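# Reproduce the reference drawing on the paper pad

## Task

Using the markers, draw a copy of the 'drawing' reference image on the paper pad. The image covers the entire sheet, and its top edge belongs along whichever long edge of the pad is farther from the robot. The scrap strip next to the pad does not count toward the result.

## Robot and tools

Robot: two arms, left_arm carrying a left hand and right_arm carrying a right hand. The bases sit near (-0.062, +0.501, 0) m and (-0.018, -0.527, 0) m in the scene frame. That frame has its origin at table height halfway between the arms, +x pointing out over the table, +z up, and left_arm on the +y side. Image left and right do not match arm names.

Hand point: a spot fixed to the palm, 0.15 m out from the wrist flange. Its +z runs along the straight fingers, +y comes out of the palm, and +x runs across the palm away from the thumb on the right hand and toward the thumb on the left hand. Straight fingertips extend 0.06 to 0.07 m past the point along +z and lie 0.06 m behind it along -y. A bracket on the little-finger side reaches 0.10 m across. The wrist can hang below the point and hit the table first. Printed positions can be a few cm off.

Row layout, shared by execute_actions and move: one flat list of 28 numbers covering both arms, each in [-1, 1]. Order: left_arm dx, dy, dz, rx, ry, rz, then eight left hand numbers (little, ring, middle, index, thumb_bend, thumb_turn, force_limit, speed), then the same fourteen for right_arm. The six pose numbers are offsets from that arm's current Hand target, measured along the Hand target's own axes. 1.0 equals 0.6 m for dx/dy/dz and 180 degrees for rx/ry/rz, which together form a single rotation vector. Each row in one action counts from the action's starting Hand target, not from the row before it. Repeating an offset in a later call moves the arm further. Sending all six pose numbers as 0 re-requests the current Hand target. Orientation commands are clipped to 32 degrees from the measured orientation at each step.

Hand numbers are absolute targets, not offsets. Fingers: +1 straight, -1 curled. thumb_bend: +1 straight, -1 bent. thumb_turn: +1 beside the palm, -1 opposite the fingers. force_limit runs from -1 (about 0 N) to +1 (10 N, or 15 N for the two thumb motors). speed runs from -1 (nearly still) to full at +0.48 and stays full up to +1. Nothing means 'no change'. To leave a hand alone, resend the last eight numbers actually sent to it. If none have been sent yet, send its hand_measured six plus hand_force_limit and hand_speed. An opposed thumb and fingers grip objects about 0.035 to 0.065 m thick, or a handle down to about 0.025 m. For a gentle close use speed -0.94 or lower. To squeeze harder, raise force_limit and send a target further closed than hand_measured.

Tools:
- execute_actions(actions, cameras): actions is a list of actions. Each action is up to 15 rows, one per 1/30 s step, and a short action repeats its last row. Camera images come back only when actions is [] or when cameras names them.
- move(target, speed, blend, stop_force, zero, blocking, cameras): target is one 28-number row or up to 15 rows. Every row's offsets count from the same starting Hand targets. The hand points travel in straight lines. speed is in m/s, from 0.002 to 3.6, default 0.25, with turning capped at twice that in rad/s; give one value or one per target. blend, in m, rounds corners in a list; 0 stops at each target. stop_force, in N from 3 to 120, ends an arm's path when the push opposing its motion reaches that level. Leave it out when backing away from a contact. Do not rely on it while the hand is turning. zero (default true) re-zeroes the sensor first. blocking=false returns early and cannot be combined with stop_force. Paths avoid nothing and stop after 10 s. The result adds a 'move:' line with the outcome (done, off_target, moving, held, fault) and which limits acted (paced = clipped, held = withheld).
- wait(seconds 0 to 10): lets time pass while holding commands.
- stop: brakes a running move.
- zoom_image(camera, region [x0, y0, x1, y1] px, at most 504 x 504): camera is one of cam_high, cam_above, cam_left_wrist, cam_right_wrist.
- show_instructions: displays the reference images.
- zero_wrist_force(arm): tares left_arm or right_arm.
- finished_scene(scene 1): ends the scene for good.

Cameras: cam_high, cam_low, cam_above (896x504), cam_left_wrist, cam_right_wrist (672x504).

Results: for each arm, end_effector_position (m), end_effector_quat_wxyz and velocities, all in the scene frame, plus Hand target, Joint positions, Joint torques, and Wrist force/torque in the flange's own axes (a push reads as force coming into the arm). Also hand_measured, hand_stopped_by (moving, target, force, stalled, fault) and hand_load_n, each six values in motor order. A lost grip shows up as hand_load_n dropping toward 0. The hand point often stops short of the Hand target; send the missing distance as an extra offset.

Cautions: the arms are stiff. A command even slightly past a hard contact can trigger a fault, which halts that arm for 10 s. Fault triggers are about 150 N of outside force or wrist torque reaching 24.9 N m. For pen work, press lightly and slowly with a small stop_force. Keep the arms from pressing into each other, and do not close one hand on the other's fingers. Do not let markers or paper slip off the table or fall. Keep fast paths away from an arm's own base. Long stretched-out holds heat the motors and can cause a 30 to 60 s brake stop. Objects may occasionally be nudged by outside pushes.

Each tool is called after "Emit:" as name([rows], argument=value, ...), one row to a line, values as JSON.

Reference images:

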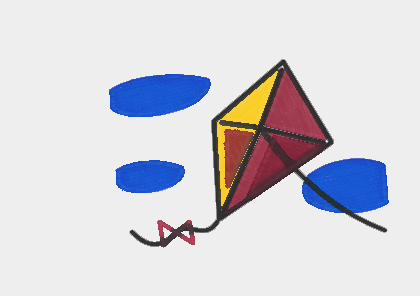

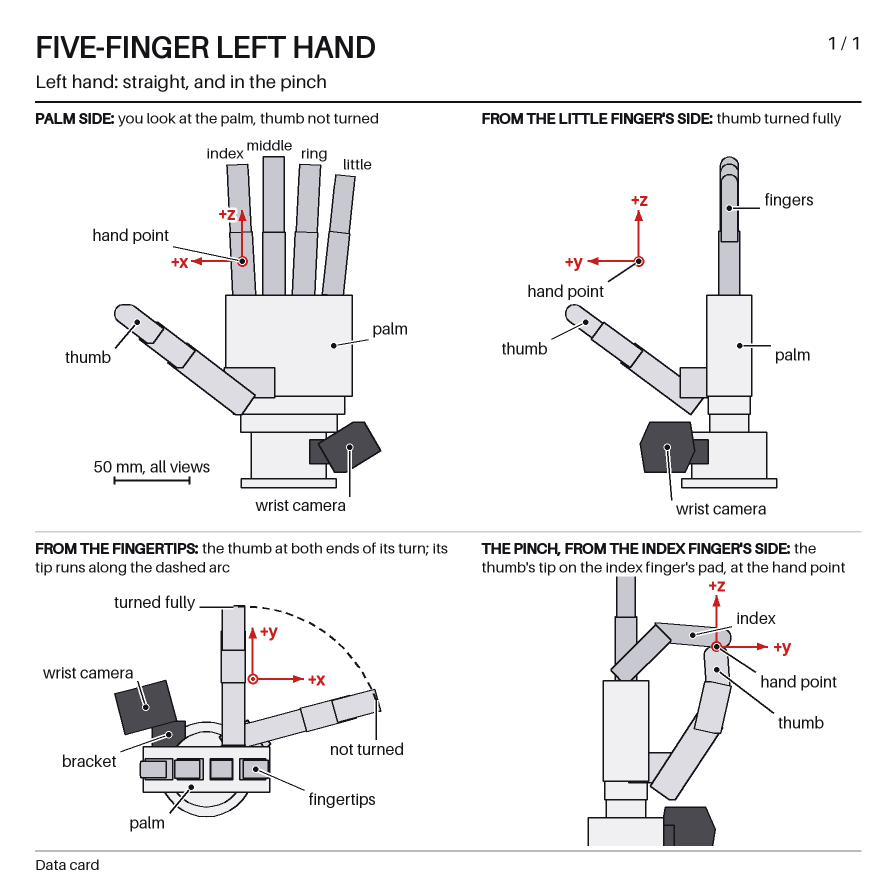

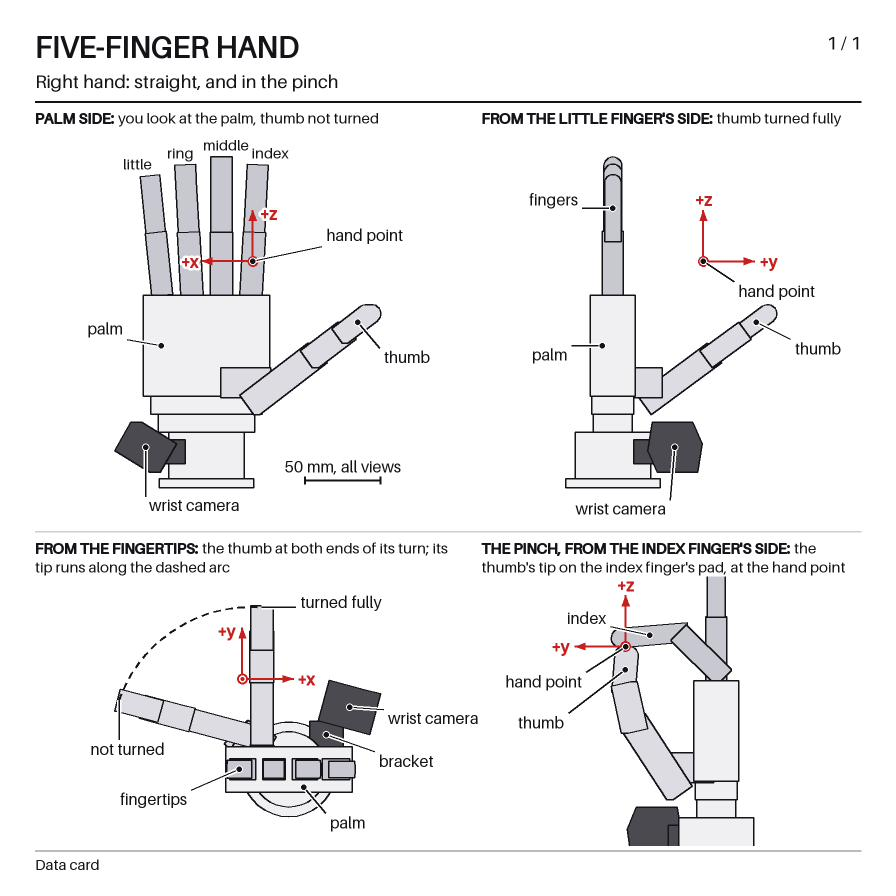

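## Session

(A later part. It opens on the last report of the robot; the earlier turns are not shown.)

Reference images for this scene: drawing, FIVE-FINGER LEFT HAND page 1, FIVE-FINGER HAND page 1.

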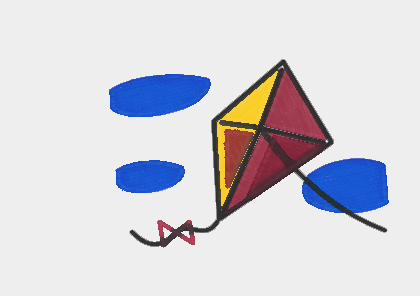

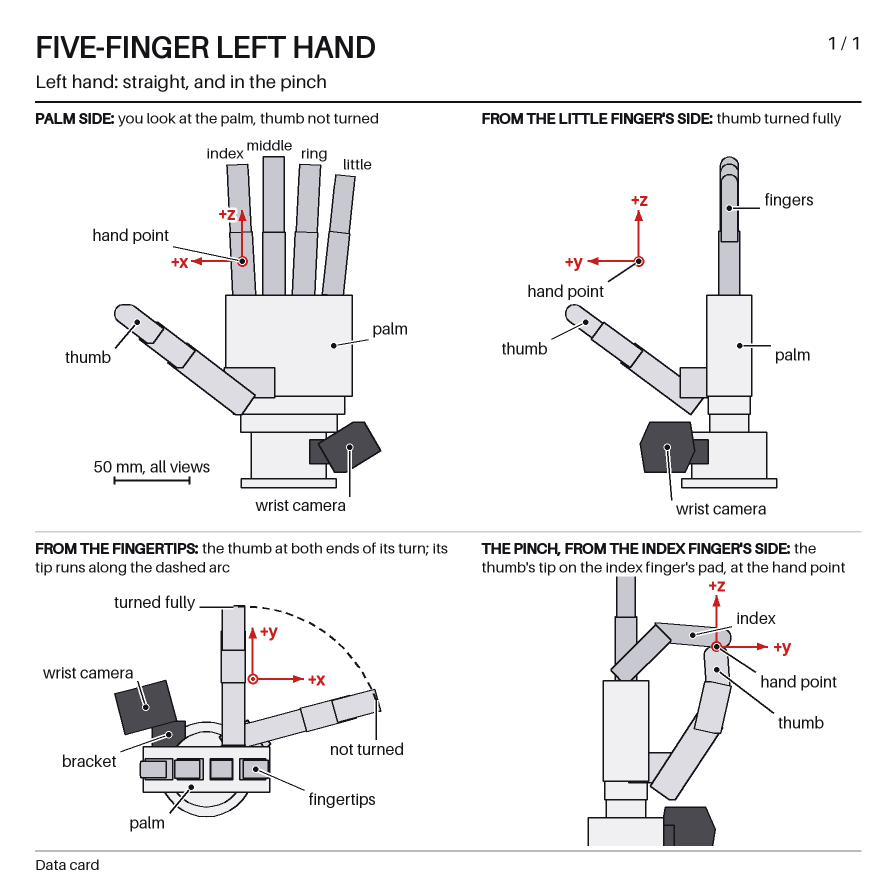

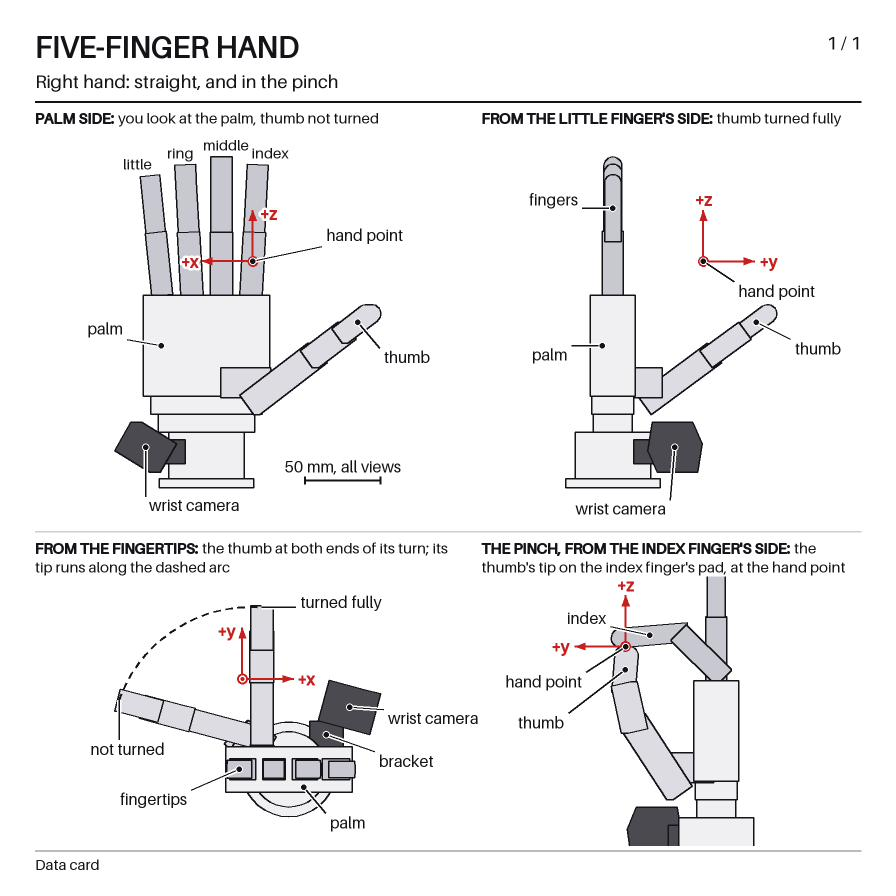

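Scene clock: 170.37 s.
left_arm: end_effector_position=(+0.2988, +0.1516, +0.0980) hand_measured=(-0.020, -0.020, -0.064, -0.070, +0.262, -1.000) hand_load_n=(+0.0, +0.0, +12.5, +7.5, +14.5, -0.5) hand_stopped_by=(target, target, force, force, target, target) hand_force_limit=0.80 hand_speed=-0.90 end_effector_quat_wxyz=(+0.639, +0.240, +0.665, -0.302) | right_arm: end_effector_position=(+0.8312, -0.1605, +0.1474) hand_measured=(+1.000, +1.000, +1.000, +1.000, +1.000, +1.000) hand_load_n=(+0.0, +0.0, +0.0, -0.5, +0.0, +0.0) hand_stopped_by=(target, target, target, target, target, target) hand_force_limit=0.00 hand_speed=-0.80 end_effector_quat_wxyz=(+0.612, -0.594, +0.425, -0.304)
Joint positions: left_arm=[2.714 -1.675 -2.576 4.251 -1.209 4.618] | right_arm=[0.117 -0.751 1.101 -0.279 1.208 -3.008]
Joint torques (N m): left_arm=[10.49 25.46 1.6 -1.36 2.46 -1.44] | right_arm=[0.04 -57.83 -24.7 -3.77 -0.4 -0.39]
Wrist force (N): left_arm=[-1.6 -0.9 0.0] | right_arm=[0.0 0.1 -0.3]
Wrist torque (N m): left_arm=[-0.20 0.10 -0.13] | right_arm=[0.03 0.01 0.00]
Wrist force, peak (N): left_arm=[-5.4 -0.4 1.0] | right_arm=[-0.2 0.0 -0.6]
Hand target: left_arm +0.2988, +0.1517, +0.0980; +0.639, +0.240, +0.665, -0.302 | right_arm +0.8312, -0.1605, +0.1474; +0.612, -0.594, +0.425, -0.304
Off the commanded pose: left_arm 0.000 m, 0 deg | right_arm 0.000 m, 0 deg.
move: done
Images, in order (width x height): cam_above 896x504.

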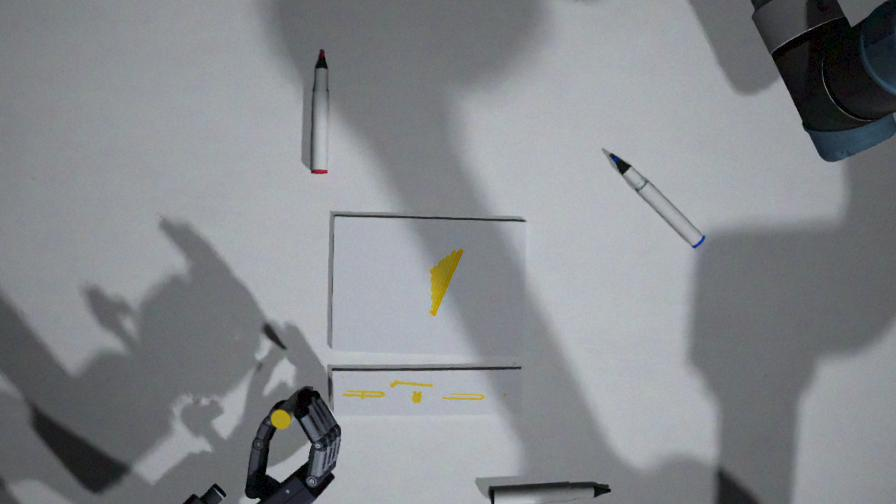

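Emit:
move(target=[-0.0732, 0.3828, -0.1037, -0.2165, -0.0594, -0.4824, -0.02, -0.02, -0.45, -0.35, 0.26, -1, 0.8, -0.9, 0, 0, 0, 0, 0, 0, 1, 1, 1, 1, 1, 1, 0, -0.8], speed=0.25, cameras=["cam_above", "cam_low"])

Emit:
zoom_image(camera="cam_low", region=[380, 220, 580, 400])

Scene clock: 176.73 s.
left_arm: end_effector_position=(+0.4199, +0.3600, +0.1200) hand_measured=(-0.020, -0.020, -0.064, -0.070, +0.262, -1.000) hand_load_n=(+0.0, +0.0, +12.5, +7.5, +15.0, -0.5) hand_stopped_by=(target, target, force, force, target, target) hand_force_limit=0.80 hand_speed=-0.90 end_effector_quat_wxyz=(+0.353, -0.504, +0.646, -0.452) | right_arm: end_effector_position=(+0.8312, -0.1605, +0.1474) hand_measured=(+1.000, +1.000, +1.000, +1.000, +1.000, +1.000) hand_load_n=(+0.0, +0.0, +0.0, +0.0, +0.0, -0.5) hand_stopped_by=(target, target, target, target, target, target) hand_force_limit=0.00 hand_speed=-0.80 end_effector_quat_wxyz=(+0.612, -0.594, +0.425, -0.304)
Joint positions: left_arm=[3.415 -1.519 -2.258 3.38 -1.086 3.336] | right_arm=[0.117 -0.751 1.101 -0.279 1.208 -3.008]
Joint torques (N m): left_arm=[10.19 5.86 23.92 -3.03 2.61 -1.21] | right_arm=[-0.57 -58.98 -25.09 -3.75 -0.42 -0.25]
Wrist force (N): left_arm=[-0.6 -0.1 0.8] | right_arm=[-0.1 0.0 -0.7]
Wrist torque (N m): left_arm=[-0.02 0.02 0.00] | right_arm=[0.03 0.04 -0.01]
Wrist force, peak (N): left_arm=[-2.1 -0.9 -0.3] | right_arm=[-0.1 0.0 -0.7]
Hand target: left_arm +0.4199, +0.3600, +0.1200; +0.353, -0.504, +0.646, -0.452 | right_arm +0.8312, -0.1605, +0.1474; +0.612, -0.594, +0.425, -0.304
Off the commanded pose: left_arm 0.000 m, 0 deg | right_arm 0.000 m, 0 deg.
move: done
Images, in order (width x height): cam_low 896x504, cam_above 896x504.

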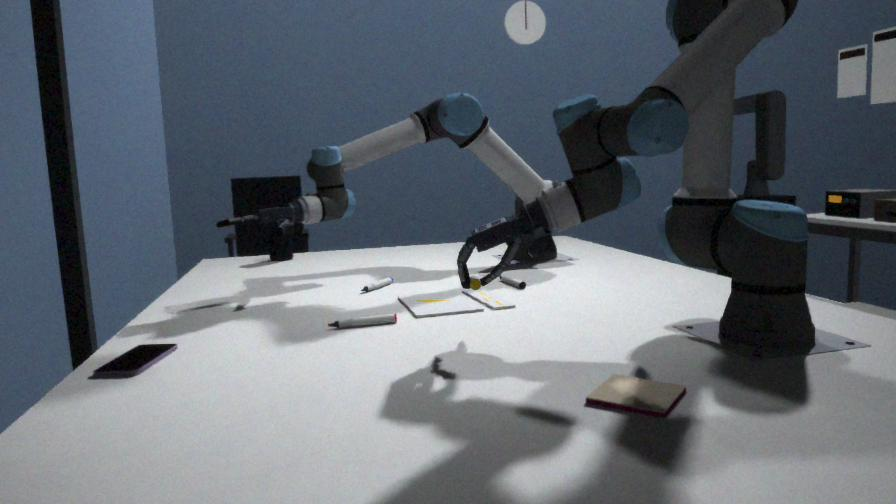

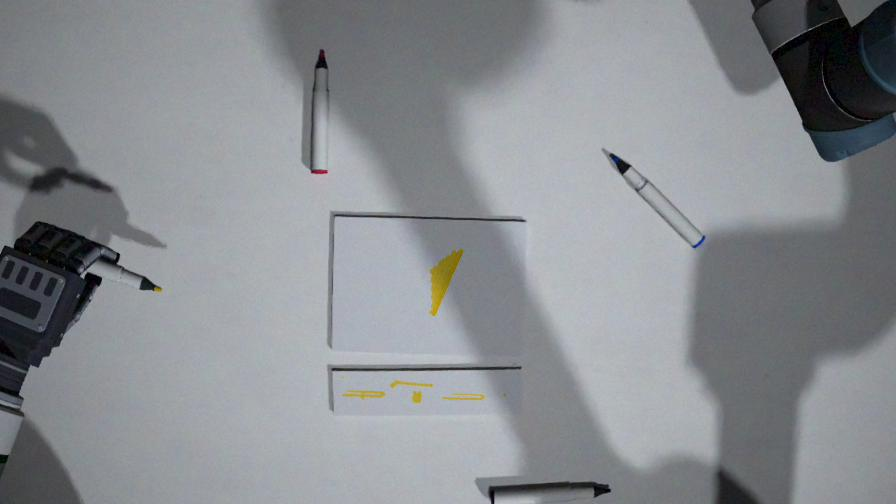

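Scaled by 2.520 from the camera's 896x504 image, which has a finer 1280x720 frame.

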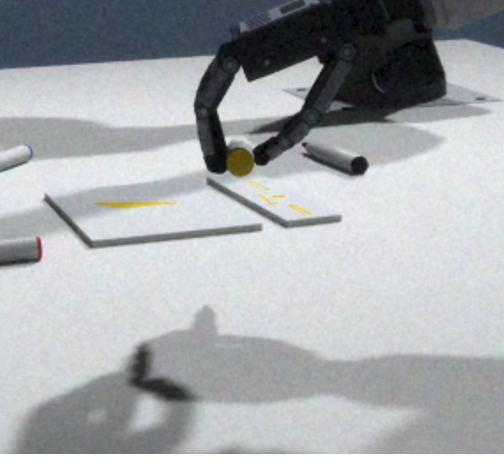

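Emit:
move(target=[0, 0.141, 0.0513, 0, 0, 0, -0.02, -0.02, -0.45, -0.35, 0.26, -1, 0.8, -0.9, 0, 0, 0, 0, 0, 0, 1, 1, 1, 1, 1, 1, 0, -0.8], speed=0.15)

Emit:
move(target=[0, 0.0282, 0.01026, 0, 0, 0, -0.02, -0.02, -0.45, -0.35, 0.26, -1, 0.8, -0.9, 0, 0, 0, 0, 0, 0, 1, 1, 1, 1, 1, 1, 0, -0.8], speed=0.01, stop_force=3, cameras=["cam_above", "cam_low"])

Emit:
zoom_image(camera="cam_low", region=[400, 240, 540, 380])

Scene clock: 178.40 s.
left_arm: end_effector_position=(+0.4199, +0.3601, +0.0300) hand_measured=(-0.020, -0.020, -0.064, -0.070, +0.262, -1.000) hand_load_n=(+0.0, +0.0, +12.5, +7.0, +15.0, -0.5) hand_stopped_by=(target, target, force, force, target, target) hand_force_limit=0.80 hand_speed=-0.90 end_effector_quat_wxyz=(+0.353, -0.504, +0.646, -0.452) | right_arm: end_effector_position=(+0.8312, -0.1605, +0.1474) hand_measured=(+1.000, +1.000, +1.000, +1.000, +1.000, +1.000) hand_load_n=(+0.0, +0.0, +0.0, +0.0, +0.0, +0.0) hand_stopped_by=(target, target, target, target, target, target) hand_force_limit=0.00 hand_speed=-0.80 end_effector_quat_wxyz=(+0.612, -0.594, +0.425, -0.304)
Joint positions: left_arm=[3.416 -1.723 -2.366 3.691 -1.085 3.336] | right_arm=[0.117 -0.751 1.101 -0.279 1.208 -3.008]
Joint torques (N m): left_arm=[-10.44 9.29 3.73 3.09 -2.38 -1.43] | right_arm=[-0.15 -58.23 -24.38 -3.79 -0.46 -0.31]
Wrist force (N): left_arm=[-0.7 -0.6 0.5] | right_arm=[0.0 -0.1 -0.4]
Wrist torque (N m): left_arm=[-0.06 0.07 0.00] | right_arm=[0.01 0.02 -0.01]
Wrist force, peak (N): left_arm=[-0.5 -1.5 0.4] | right_arm=[-0.3 0.1 -0.6]
Hand target: left_arm +0.4199, +0.3600, +0.0299; +0.353, -0.504, +0.646, -0.452 | right_arm +0.8312, -0.1605, +0.1474; +0.612, -0.594, +0.425, -0.304
Off the commanded pose: left_arm 0.000 m, 0 deg | right_arm 0.000 m, 0 deg.
move: done

Scene clock: 180.80 s.
left_arm: end_effector_position=(+0.4199, +0.3601, +0.0175) hand_measured=(-0.020, -0.020, -0.064, -0.070, +0.262, -1.000) hand_load_n=(+0.0, +0.0, +13.0, +7.5, +14.5, -1.0) hand_stopped_by=(target, target, force, force, target, target) hand_force_limit=0.80 hand_speed=-0.90 end_effector_quat_wxyz=(+0.353, -0.504, +0.646, -0.452) | right_arm: end_effector_position=(+0.8312, -0.1605, +0.1474) hand_measured=(+1.000, +1.000, +1.000, +1.000, +1.000, +1.000) hand_load_n=(+0.0, +0.0, +0.0, +0.0, +0.0, +0.0) hand_stopped_by=(target, target, target, target, target, target) hand_force_limit=0.00 hand_speed=-0.80 end_effector_quat_wxyz=(+0.612, -0.594, +0.425, -0.304)
Joint positions: left_arm=[3.416 -1.758 -2.376 3.736 -1.085 3.336] | right_arm=[0.117 -0.751 1.101 -0.279 1.208 -3.008]
Joint torques (N m): left_arm=[-2.27 27.26 16.76 -2.53 0.04 0.61] | right_arm=[-0.68 -58.07 -25.04 -3.62 -0.54 -0.34]
Wrist force (N): left_arm=[-1.6 -2.3 0.2] | right_arm=[0.0 -0.1 -0.3]
Wrist torque (N m): left_arm=[-0.01 0.08 0.00] | right_arm=[0.00 0.01 0.00]
Wrist force, peak (N): left_arm=[-1.2 -11.9 -6.1] | right_arm=[-0.3 -0.1 -0.6]
Hand target: left_arm +0.4199, +0.3601, +0.0175; +0.353, -0.504, +0.646, -0.452 (not the last commanded pose) | right_arm +0.8312, -0.1605, +0.1474; +0.612, -0.594, +0.425, -0.304
Off the commanded pose: left_arm 0.006 m, 0 deg | right_arm 0.000 m, 0 deg.
move: contact (left_arm)
Images, in order (width x height): cam_low 896x504, cam_above 896x504.

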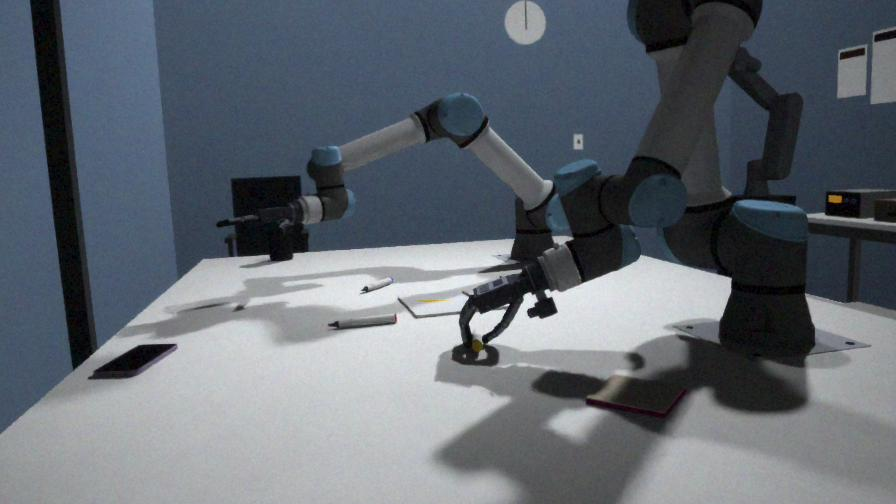

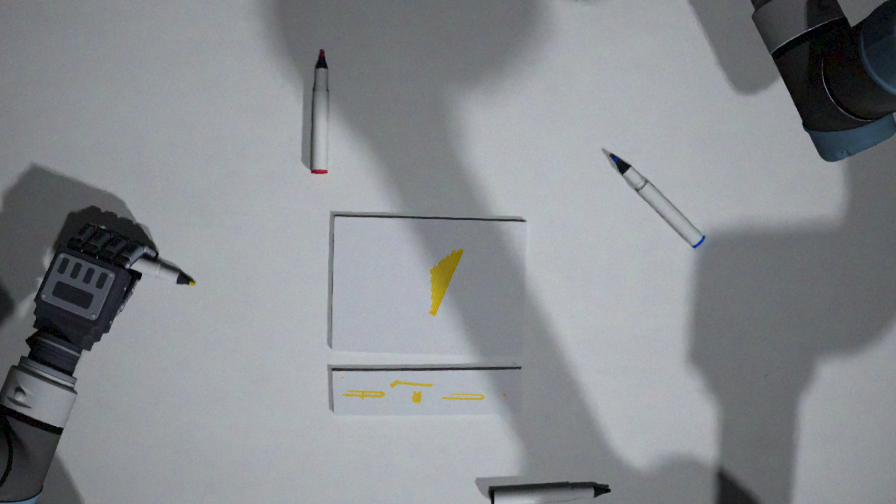

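Scaled by 3.600 from the camera's 896x504 image, which has a finer 1280x720 frame.

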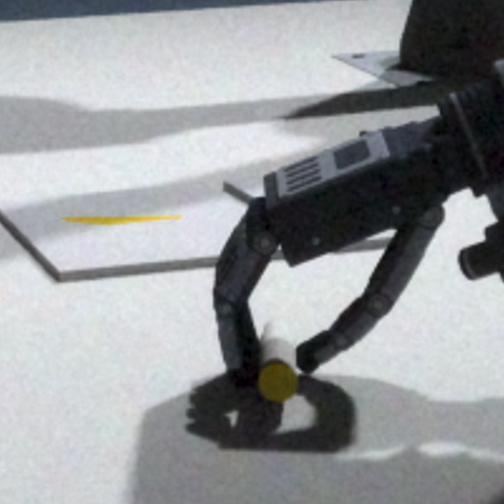

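Emit:
move(target=[0, 0, 0, 0, 0, 0, 0.05, 0.05, 0.02, 0.02, 0.26, -1, 0, -0.6, 0, 0, 0, 0, 0, 0, 1, 1, 1, 1, 1, 1, 0, -0.8], speed=0.05)

Emit:
move(target=[0, -0.0157, -0.0057, 0, 0, 0, 0.3, 0.3, 0.3, 0.3, 0.26, -1, 0, -0.3, 0, 0, 0, 0, 0, 0, 1, 1, 1, 1, 1, 1, 0, -0.8], speed=0.03, cameras=["cam_above", "cam_low"])

Emit:
zoom_image(camera="cam_low", region=[400, 240, 540, 380])

Scene clock: 182.00 s.
left_arm: end_effector_position=(+0.4199, +0.3601, +0.0175) hand_measured=(+0.050, +0.050, +0.020, +0.020, +0.260, -1.000) hand_load_n=(+0.0, +0.0, -0.5, +0.0, +0.5, +0.0) hand_stopped_by=(target, target, target, target, target, target) hand_force_limit=0.00 hand_speed=-0.60 end_effector_quat_wxyz=(+0.353, -0.504, +0.646, -0.452) | right_arm: end_effector_position=(+0.8312, -0.1605, +0.1474) hand_measured=(+1.000, +1.000, +1.000, +1.000, +1.000, +1.000) hand_load_n=(+0.0, +0.0, +0.0, +0.0, +0.0, +0.0) hand_stopped_by=(target, target, target, target, target, target) hand_force_limit=0.00 hand_speed=-0.80 end_effector_quat_wxyz=(+0.612, -0.594, +0.425, -0.304)
Joint positions: left_arm=[3.416 -1.758 -2.376 3.736 -1.085 3.336] | right_arm=[0.117 -0.751 1.101 -0.279 1.208 -3.008]
Joint torques (N m): left_arm=[-2.32 27.72 16.52 -0.67 0.01 0.1] | right_arm=[-0.65 -59.44 -24.55 -3.72 -0.47 -0.3]
Wrist force (N): left_arm=[-0.7 -0.8 0.4] | right_arm=[0.0 -0.1 -0.2]
Wrist torque (N m): left_arm=[-0.07 0.07 0.00] | right_arm=[0.00 0.00 0.00]
Wrist force, peak (N): left_arm=[-1.6 -2.5 0.2] | right_arm=[-0.2 0.4 -0.7]
Hand target: left_arm +0.4199, +0.3601, +0.0175; +0.353, -0.504, +0.646, -0.452 | right_arm +0.8312, -0.1605, +0.1474; +0.612, -0.594, +0.425, -0.304
Off the commanded pose: left_arm 0.000 m, 0 deg | right_arm 0.000 m, 0 deg.
move: done

Scene clock: 182.83 s.
left_arm: end_effector_position=(+0.4199, +0.3600, +0.0275) hand_measured=(+0.300, +0.300, +0.300, +0.300, +0.260, -1.000) hand_load_n=(+0.0, +0.0, +0.0, +0.0, +0.0, +0.0) hand_stopped_by=(target, target, target, target, target, target) hand_force_limit=0.00 hand_speed=-0.30 end_effector_quat_wxyz=(+0.353, -0.504, +0.646, -0.452) | right_arm: end_effector_position=(+0.8312, -0.1605, +0.1474) hand_measured=(+1.000, +1.000, +1.000, +1.000, +1.000, +1.000) hand_load_n=(+0.0, -0.5, +0.0, +0.0, +0.0, +0.0) hand_stopped_by=(target, target, target, target, target, target) hand_force_limit=0.00 hand_speed=-0.80 end_effector_quat_wxyz=(+0.612, -0.594, +0.425, -0.304)
Joint positions: left_arm=[3.416 -1.73 -2.368 3.7 -1.085 3.336] | right_arm=[0.117 -0.751 1.101 -0.279 1.208 -3.008]
Joint torques (N m): left_arm=[-10.66 28.61 18.98 -2.56 -2.32 -0.26] | right_arm=[0.94 -59.03 -24.95 -3.66 -0.39 -0.16]
Wrist force (N): left_arm=[-0.7 -0.3 0.4] | right_arm=[0.1 0.0 -0.3]
Wrist torque (N m): left_arm=[0.02 0.07 -0.02] | right_arm=[0.03 0.01 0.01]
Wrist force, peak (N): left_arm=[-1.0 -0.7 0.8] | right_arm=[-0.1 0.1 -0.6]
Hand target: left_arm +0.4199, +0.3600, +0.0275; +0.353, -0.504, +0.646, -0.452 | right_arm +0.8312, -0.1605, +0.1474; +0.612, -0.594, +0.425, -0.304
Off the commanded pose: left_arm 0.000 m, 0 deg | right_arm 0.000 m, 0 deg.
move: done
Images, in order (width x height): cam_low 896x504, cam_above 896x504.

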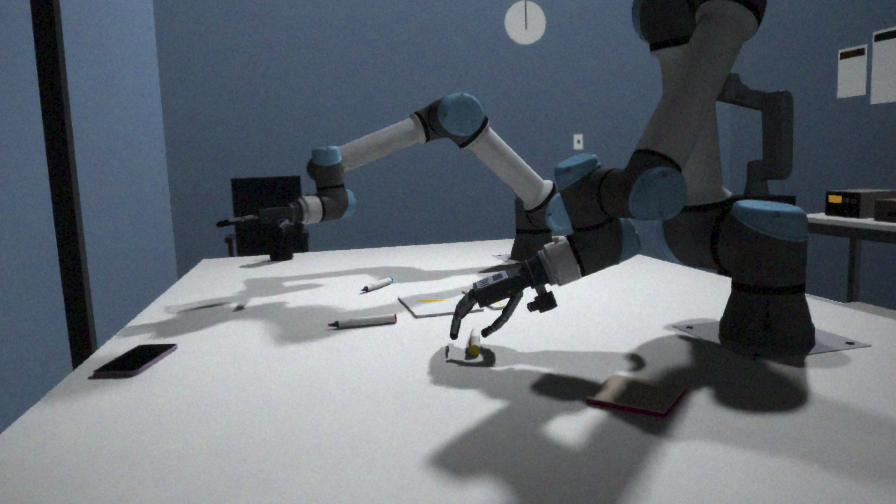

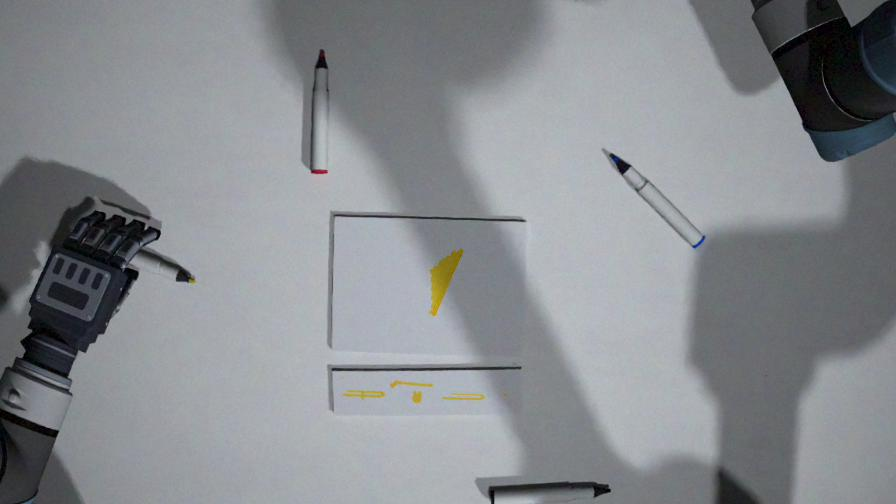

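Scaled by 3.600 from the camera's 896x504 image, which has a finer 1280x720 frame.

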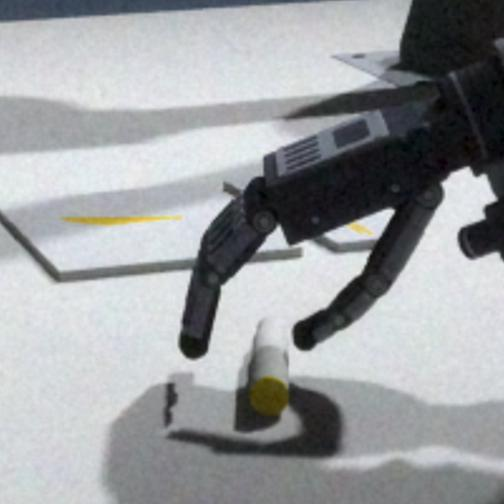

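Emit:
move([
  [0, -0.1253, -0.0456, 0, 0, 0, 0.3, 0.3, 0.3, 0.3, 0.26, -1, 0, -0.3, 0, 0, 0, 0, 0, 0, 0.25, 0.25, 0.2, 0.2, 0.26, -1, 0, -0.3],
  [-0.0567, -0.3792, -0.1895, 0, 0, 0, 0.3, 0.3, 0.3, 0.3, 0.26, -1, 0, -0.3, -0.666, 0.1095, -0.0922, -0.1086, -0.3539, -0.1210, 0.25, 0.25, 0.2, 0.2, 0.26, -1, 0, -0.3],
], speed=0.25, cameras=["all"])

Scene clock: 191.30 s.
left_arm: end_effector_position=(+0.4001, +0.3999, +0.2802) hand_measured=(+0.300, +0.300, +0.300, +0.300, +0.260, -1.000) hand_load_n=(+0.0, +0.0, +0.0, +0.0, +0.0, +0.0) hand_stopped_by=(target, target, target, target, target, target) hand_force_limit=0.00 hand_speed=-0.30 end_effector_quat_wxyz=(+0.353, -0.504, +0.646, -0.452) | right_arm: end_effector_position=(+0.5915, +0.1706, +0.1494) hand_measured=(+0.250, +0.250, +0.200, +0.200, +0.260, -1.000) hand_load_n=(+0.0, +0.0, +0.0, +0.0, +0.0, +0.0) hand_stopped_by=(target, target, target, target, target, target) hand_force_limit=0.00 hand_speed=-0.30 end_effector_quat_wxyz=(-0.631, +0.775, -0.008, +0.048)
Joint positions: left_arm=[3.6 -1.287 -2.003 2.844 -0.917 3.425] | right_arm=[0.464 -0.253 0.035 0.585 0.59 -3.517]
Joint torques (N m): left_arm=[10.62 17.44 26.52 -2.92 2.63 1.31] | right_arm=[7.65 -58.1 -31.73 -2.51 -1.95 2.21]
Wrist force (N): left_arm=[-1.1 -0.5 1.0] | right_arm=[-0.4 0.1 -0.1]
Wrist torque (N m): left_arm=[-0.06 0.14 -0.15] | right_arm=[0.05 0.02 -0.08]
Wrist force, peak (N): left_arm=[-0.5 -1.9 0.3] | right_arm=[-1.0 -0.2 0.7]
Hand target: left_arm +0.4001, +0.3999, +0.2802; +0.353, -0.504, +0.646, -0.452 | right_arm +0.5923, +0.1712, +0.1497; -0.573, +0.819, +0.029, -0.020
Off the commanded pose: left_arm 0.000 m, 0 deg | right_arm 0.001 m, 12 deg.
elbow stopped short (right arm): the move would have taken joint 3 (elbow) straighter than the controller allows.
move: off_target (right_arm)

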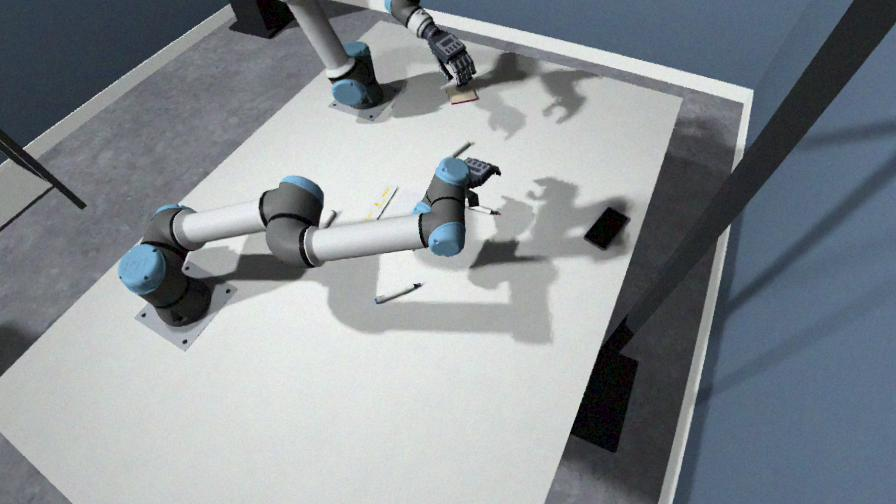

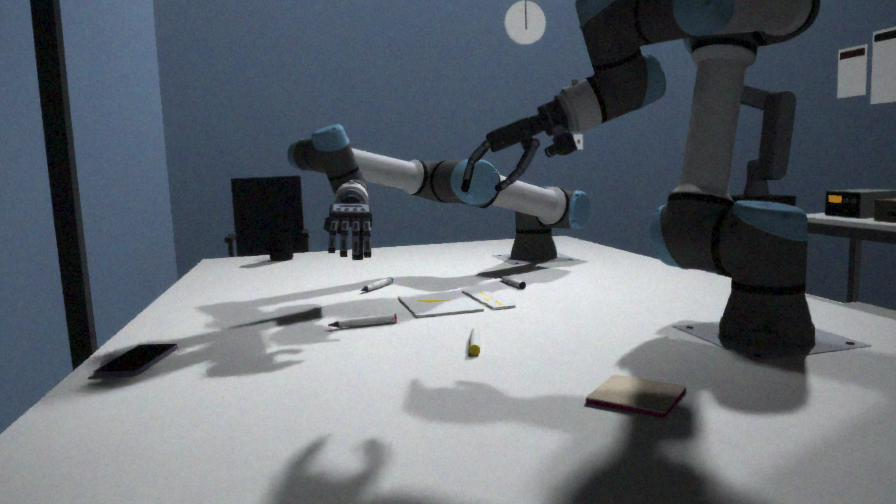

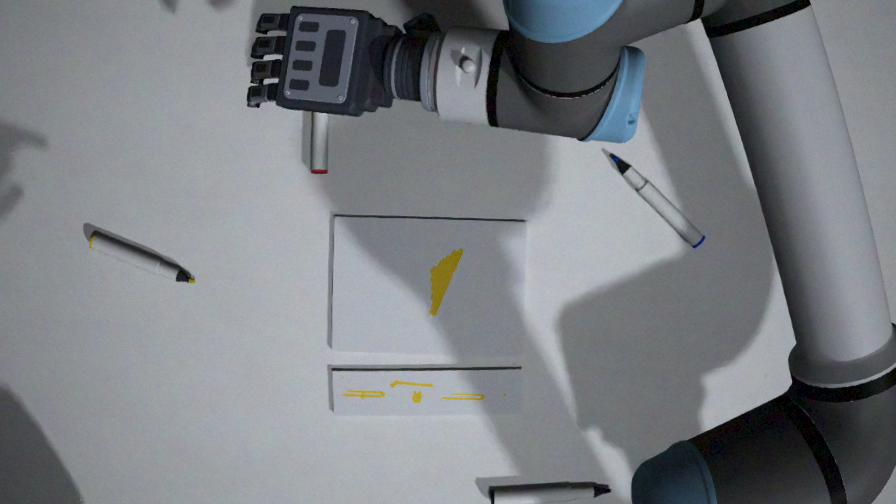

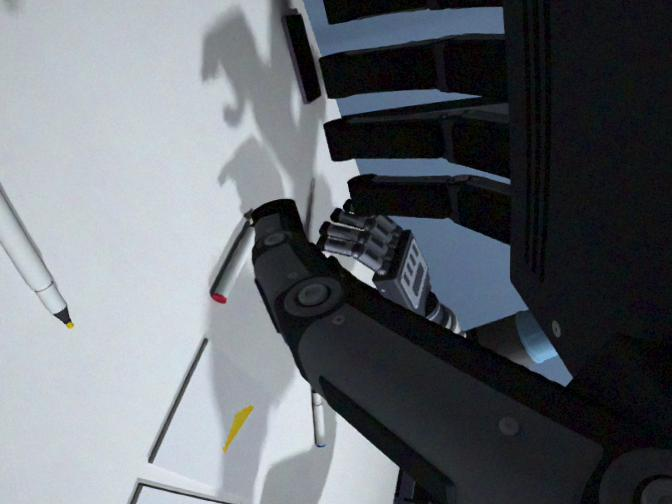

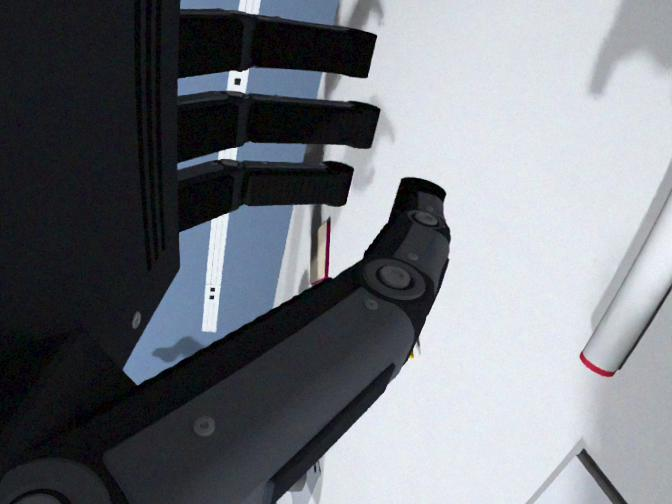

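Emit:
move([
  [0, 0, 0, 0, 0, 0, 0.3, 0.3, 0.3, 0.3, 0.26, -1, 0, -0.3, -0.3803, 0.1315, -0.8505, 0, 0.4907, 0.1786, 0.25, 0.25, 0.2, 0.2, 0.26, -1, 0, -0.3],
  [0.2672, 0.1158, 0.4622, 0, 0.3759, 0.1368, 0.25, 0.25, 0.2, 0.2, 0.26, -1, 0, -0.3, -0.3803, 0.1315, -0.8505, 0, 0.4907, 0.1786, 0.25, 0.25, 0.2, 0.2, 0.26, -1, 0, -0.3],
], speed=0.3, cameras=["all"])

Scene clock: 200.20 s.
left_arm: end_effector_position=(+0.5910, +0.1871, +0.1199) hand_measured=(+0.250, +0.250, +0.200, +0.200, +0.260, -1.000) hand_load_n=(+0.0, +0.0, -0.5, +0.0, +0.0, +0.0) hand_stopped_by=(target, target, target, target, target, target) hand_force_limit=0.00 hand_speed=-0.30 end_effector_quat_wxyz=(+0.020, -0.029, +0.819, -0.573) | right_arm: end_effector_position=(+0.4000, -0.3499, +0.2502) hand_measured=(+0.250, +0.250, +0.200, +0.200, +0.260, -1.000) hand_load_n=(+0.0, +0.0, +0.0, +0.0, +0.0, +0.0) hand_stopped_by=(target, target, target, target, target, target) hand_force_limit=0.00 hand_speed=-0.30 end_effector_quat_wxyz=(-0.406, +0.579, -0.579, +0.406)
Joint positions: left_arm=[3.194 -2.677 -0.686 1.836 -0.35 4.666] | right_arm=[0.055 -1.903 2.104 0.149 1.629 -3.121]
Joint torques (N m): left_arm=[-10.78 45.7 23.87 -5.57 -0.38 1.36] | right_arm=[-7.55 -13.13 -12.31 2.09 -1.58 -2.45]
Wrist force (N): left_arm=[-1.3 -0.3 0.4] | right_arm=[0.0 0.3 0.1]
Wrist torque (N m): left_arm=[-0.02 0.11 -0.18] | right_arm=[0.11 -0.06 -0.02]
Wrist force, peak (N): left_arm=[-1.3 -0.6 0.8] | right_arm=[-0.3 0.3 1.1]
Hand target: left_arm +0.5910, +0.1871, +0.1199; +0.020, -0.029, +0.819, -0.573 | right_arm +0.4000, -0.3499, +0.2502; -0.406, +0.579, -0.579, +0.406
Off the commanded pose: left_arm 0.000 m, 0 deg | right_arm 0.000 m, 0 deg.
move: done

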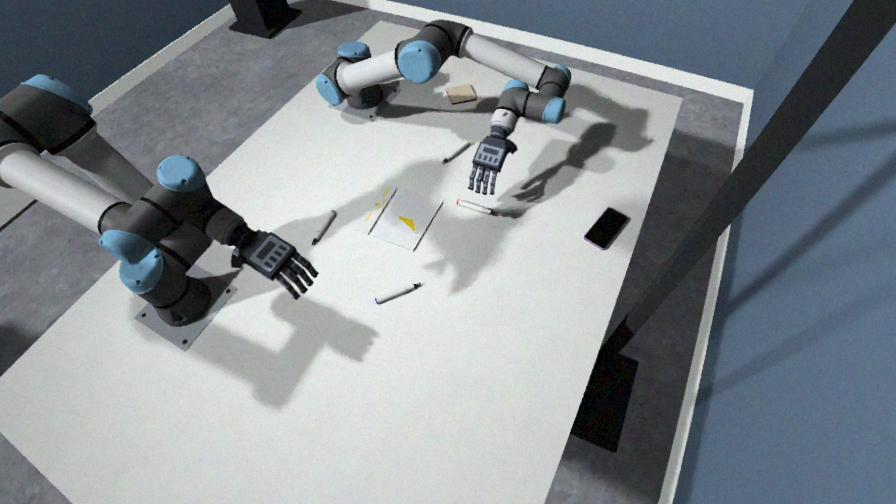

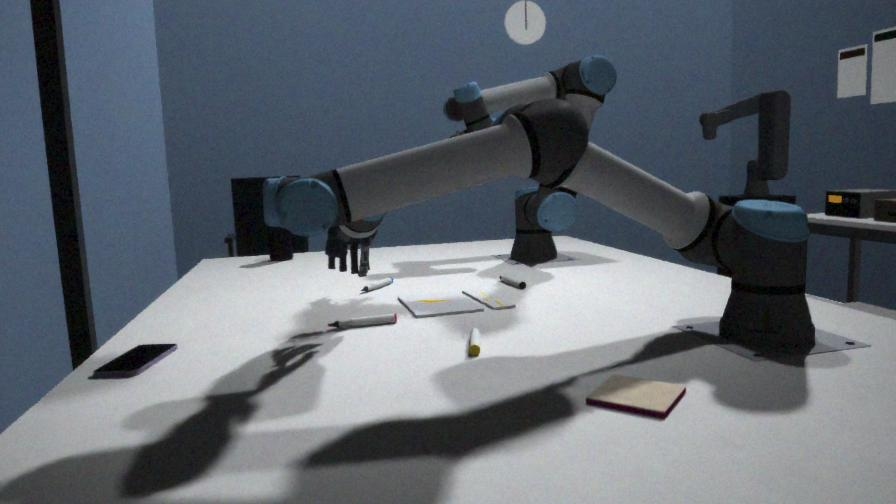

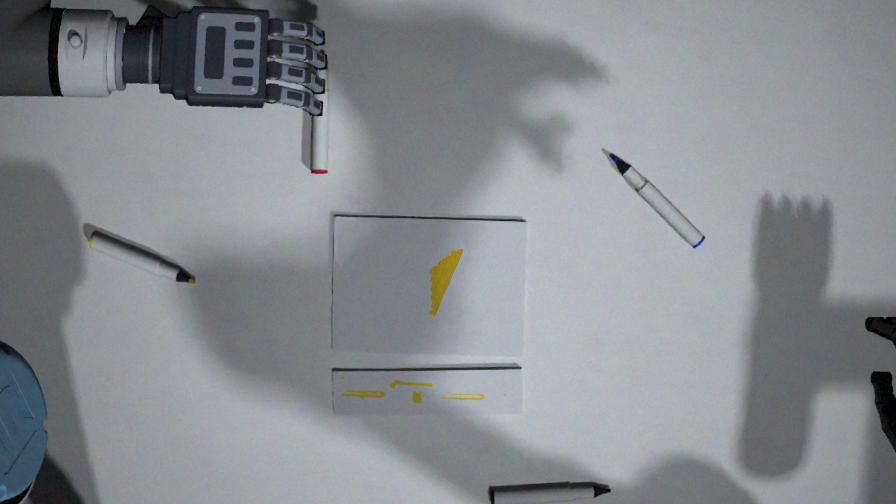

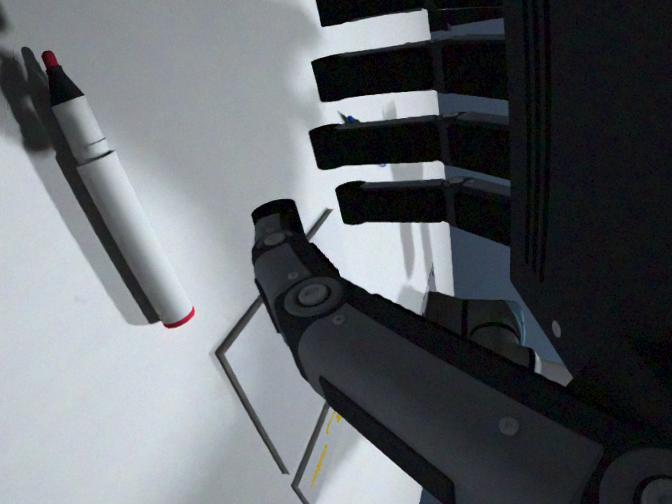

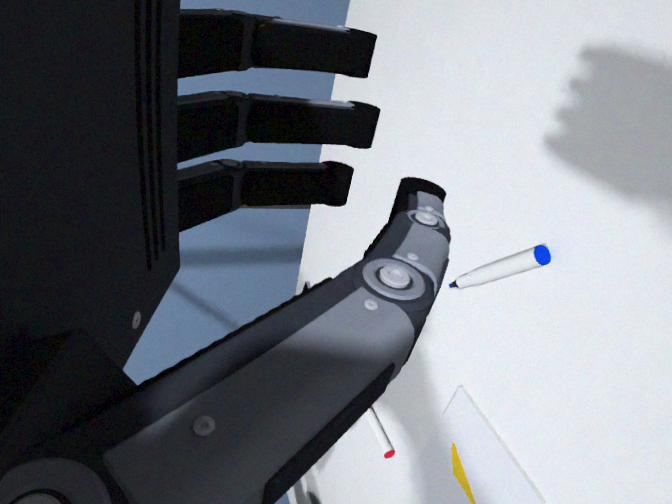

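Emit:
move(target=[0, 0.1253, 0.0456, 0, 0, 0, 0.25, 0.25, 0.2, 0.2, 0.26, -1, 0, -0.3, 0, 0, 0, 0, 0, 0, 0.25, 0.25, 0.2, 0.2, 0.26, -1, 0, -0.3], speed=0.15, cameras=["cam_above", "cam_left_wrist", "cam_low"])

Emit:
zoom_image(camera="cam_above", region=[220, 20, 380, 180])

Emit:
zoom_image(camera="cam_low", region=[280, 230, 440, 360])

Scene clock: 201.73 s.
left_arm: end_effector_position=(+0.5910, +0.1873, +0.0399) hand_measured=(+0.250, +0.250, +0.200, +0.200, +0.260, -1.000) hand_load_n=(+0.0, +0.0, +0.0, +0.0, +0.0, +0.0) hand_stopped_by=(target, target, target, target, target, target) hand_force_limit=0.00 hand_speed=-0.30 end_effector_quat_wxyz=(+0.020, -0.029, +0.819, -0.573) | right_arm: end_effector_position=(+0.4000, -0.3499, +0.2502) hand_measured=(+0.250, +0.250, +0.200, +0.200, +0.260, -1.000) hand_load_n=(+0.0, +0.0, +0.0, +0.0, +0.0, +0.0) hand_stopped_by=(target, target, target, target, target, target) hand_force_limit=0.00 hand_speed=-0.30 end_effector_quat_wxyz=(-0.406, +0.579, -0.579, +0.406)
Joint positions: left_arm=[3.194 -2.759 -0.734 1.964 -0.35 4.666] | right_arm=[0.055 -1.903 2.104 0.149 1.629 -3.121]
Joint torques (N m): left_arm=[-11.26 46.95 22.6 0.43 1.12 -1.4] | right_arm=[-8.77 -14.34 -11.33 2.12 -1.51 -2.53]
Wrist force (N): left_arm=[-1.0 -0.6 0.6] | right_arm=[0.1 0.5 0.2]
Wrist torque (N m): left_arm=[-0.07 0.07 -0.05] | right_arm=[0.13 -0.08 -0.02]
Wrist force, peak (N): left_arm=[-0.8 -1.7 -0.1] | right_arm=[0.1 0.5 0.2]
Hand target: left_arm +0.5910, +0.1872, +0.0399; +0.020, -0.029, +0.819, -0.573 | right_arm +0.4000, -0.3499, +0.2502; -0.406, +0.579, -0.579, +0.406
Off the commanded pose: left_arm 0.000 m, 0 deg | right_arm 0.000 m, 0 deg.
move: done
Images, in order (width x height): cam_low 896x504, cam_above 896x504, cam_left_wrist 672x504.

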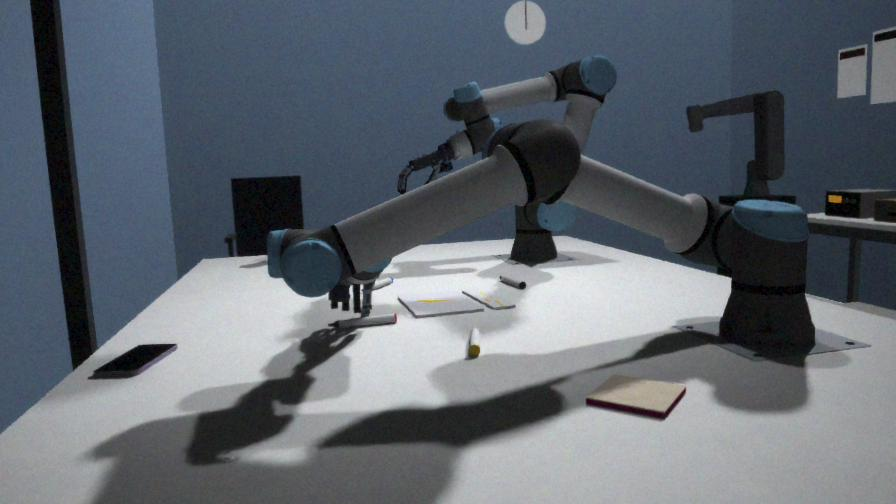

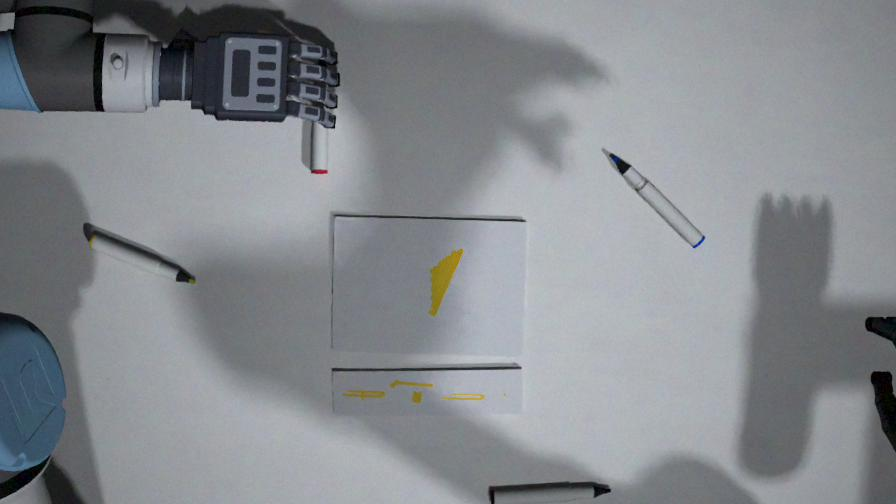

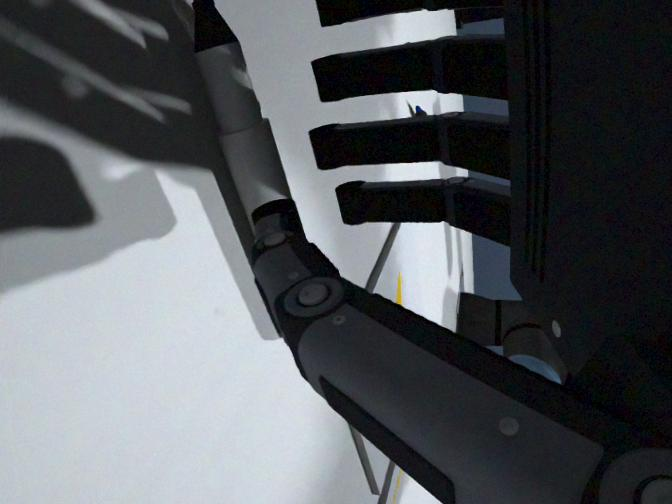

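Scaled by 3.150 from the camera's 896x504 image, which has a finer 1280x720 frame.

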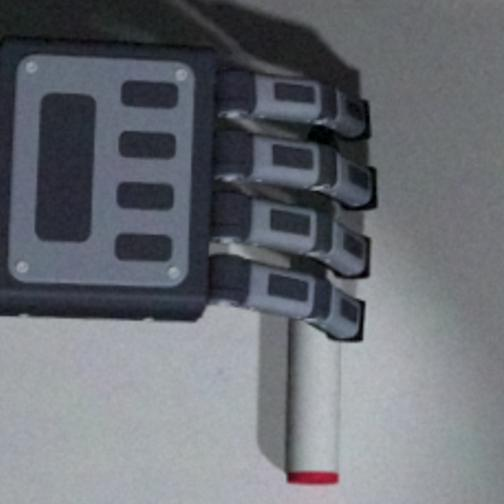

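Scaled by 3.150 from the camera's 896x504 image, which has a finer 1280x720 frame.

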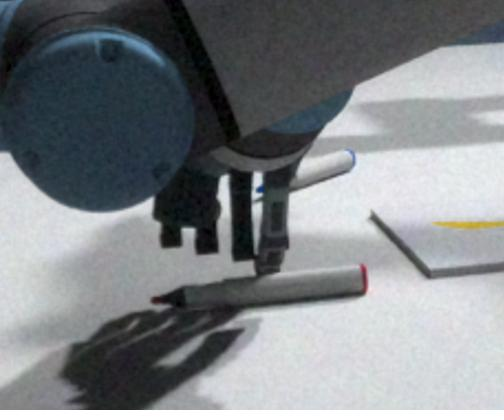

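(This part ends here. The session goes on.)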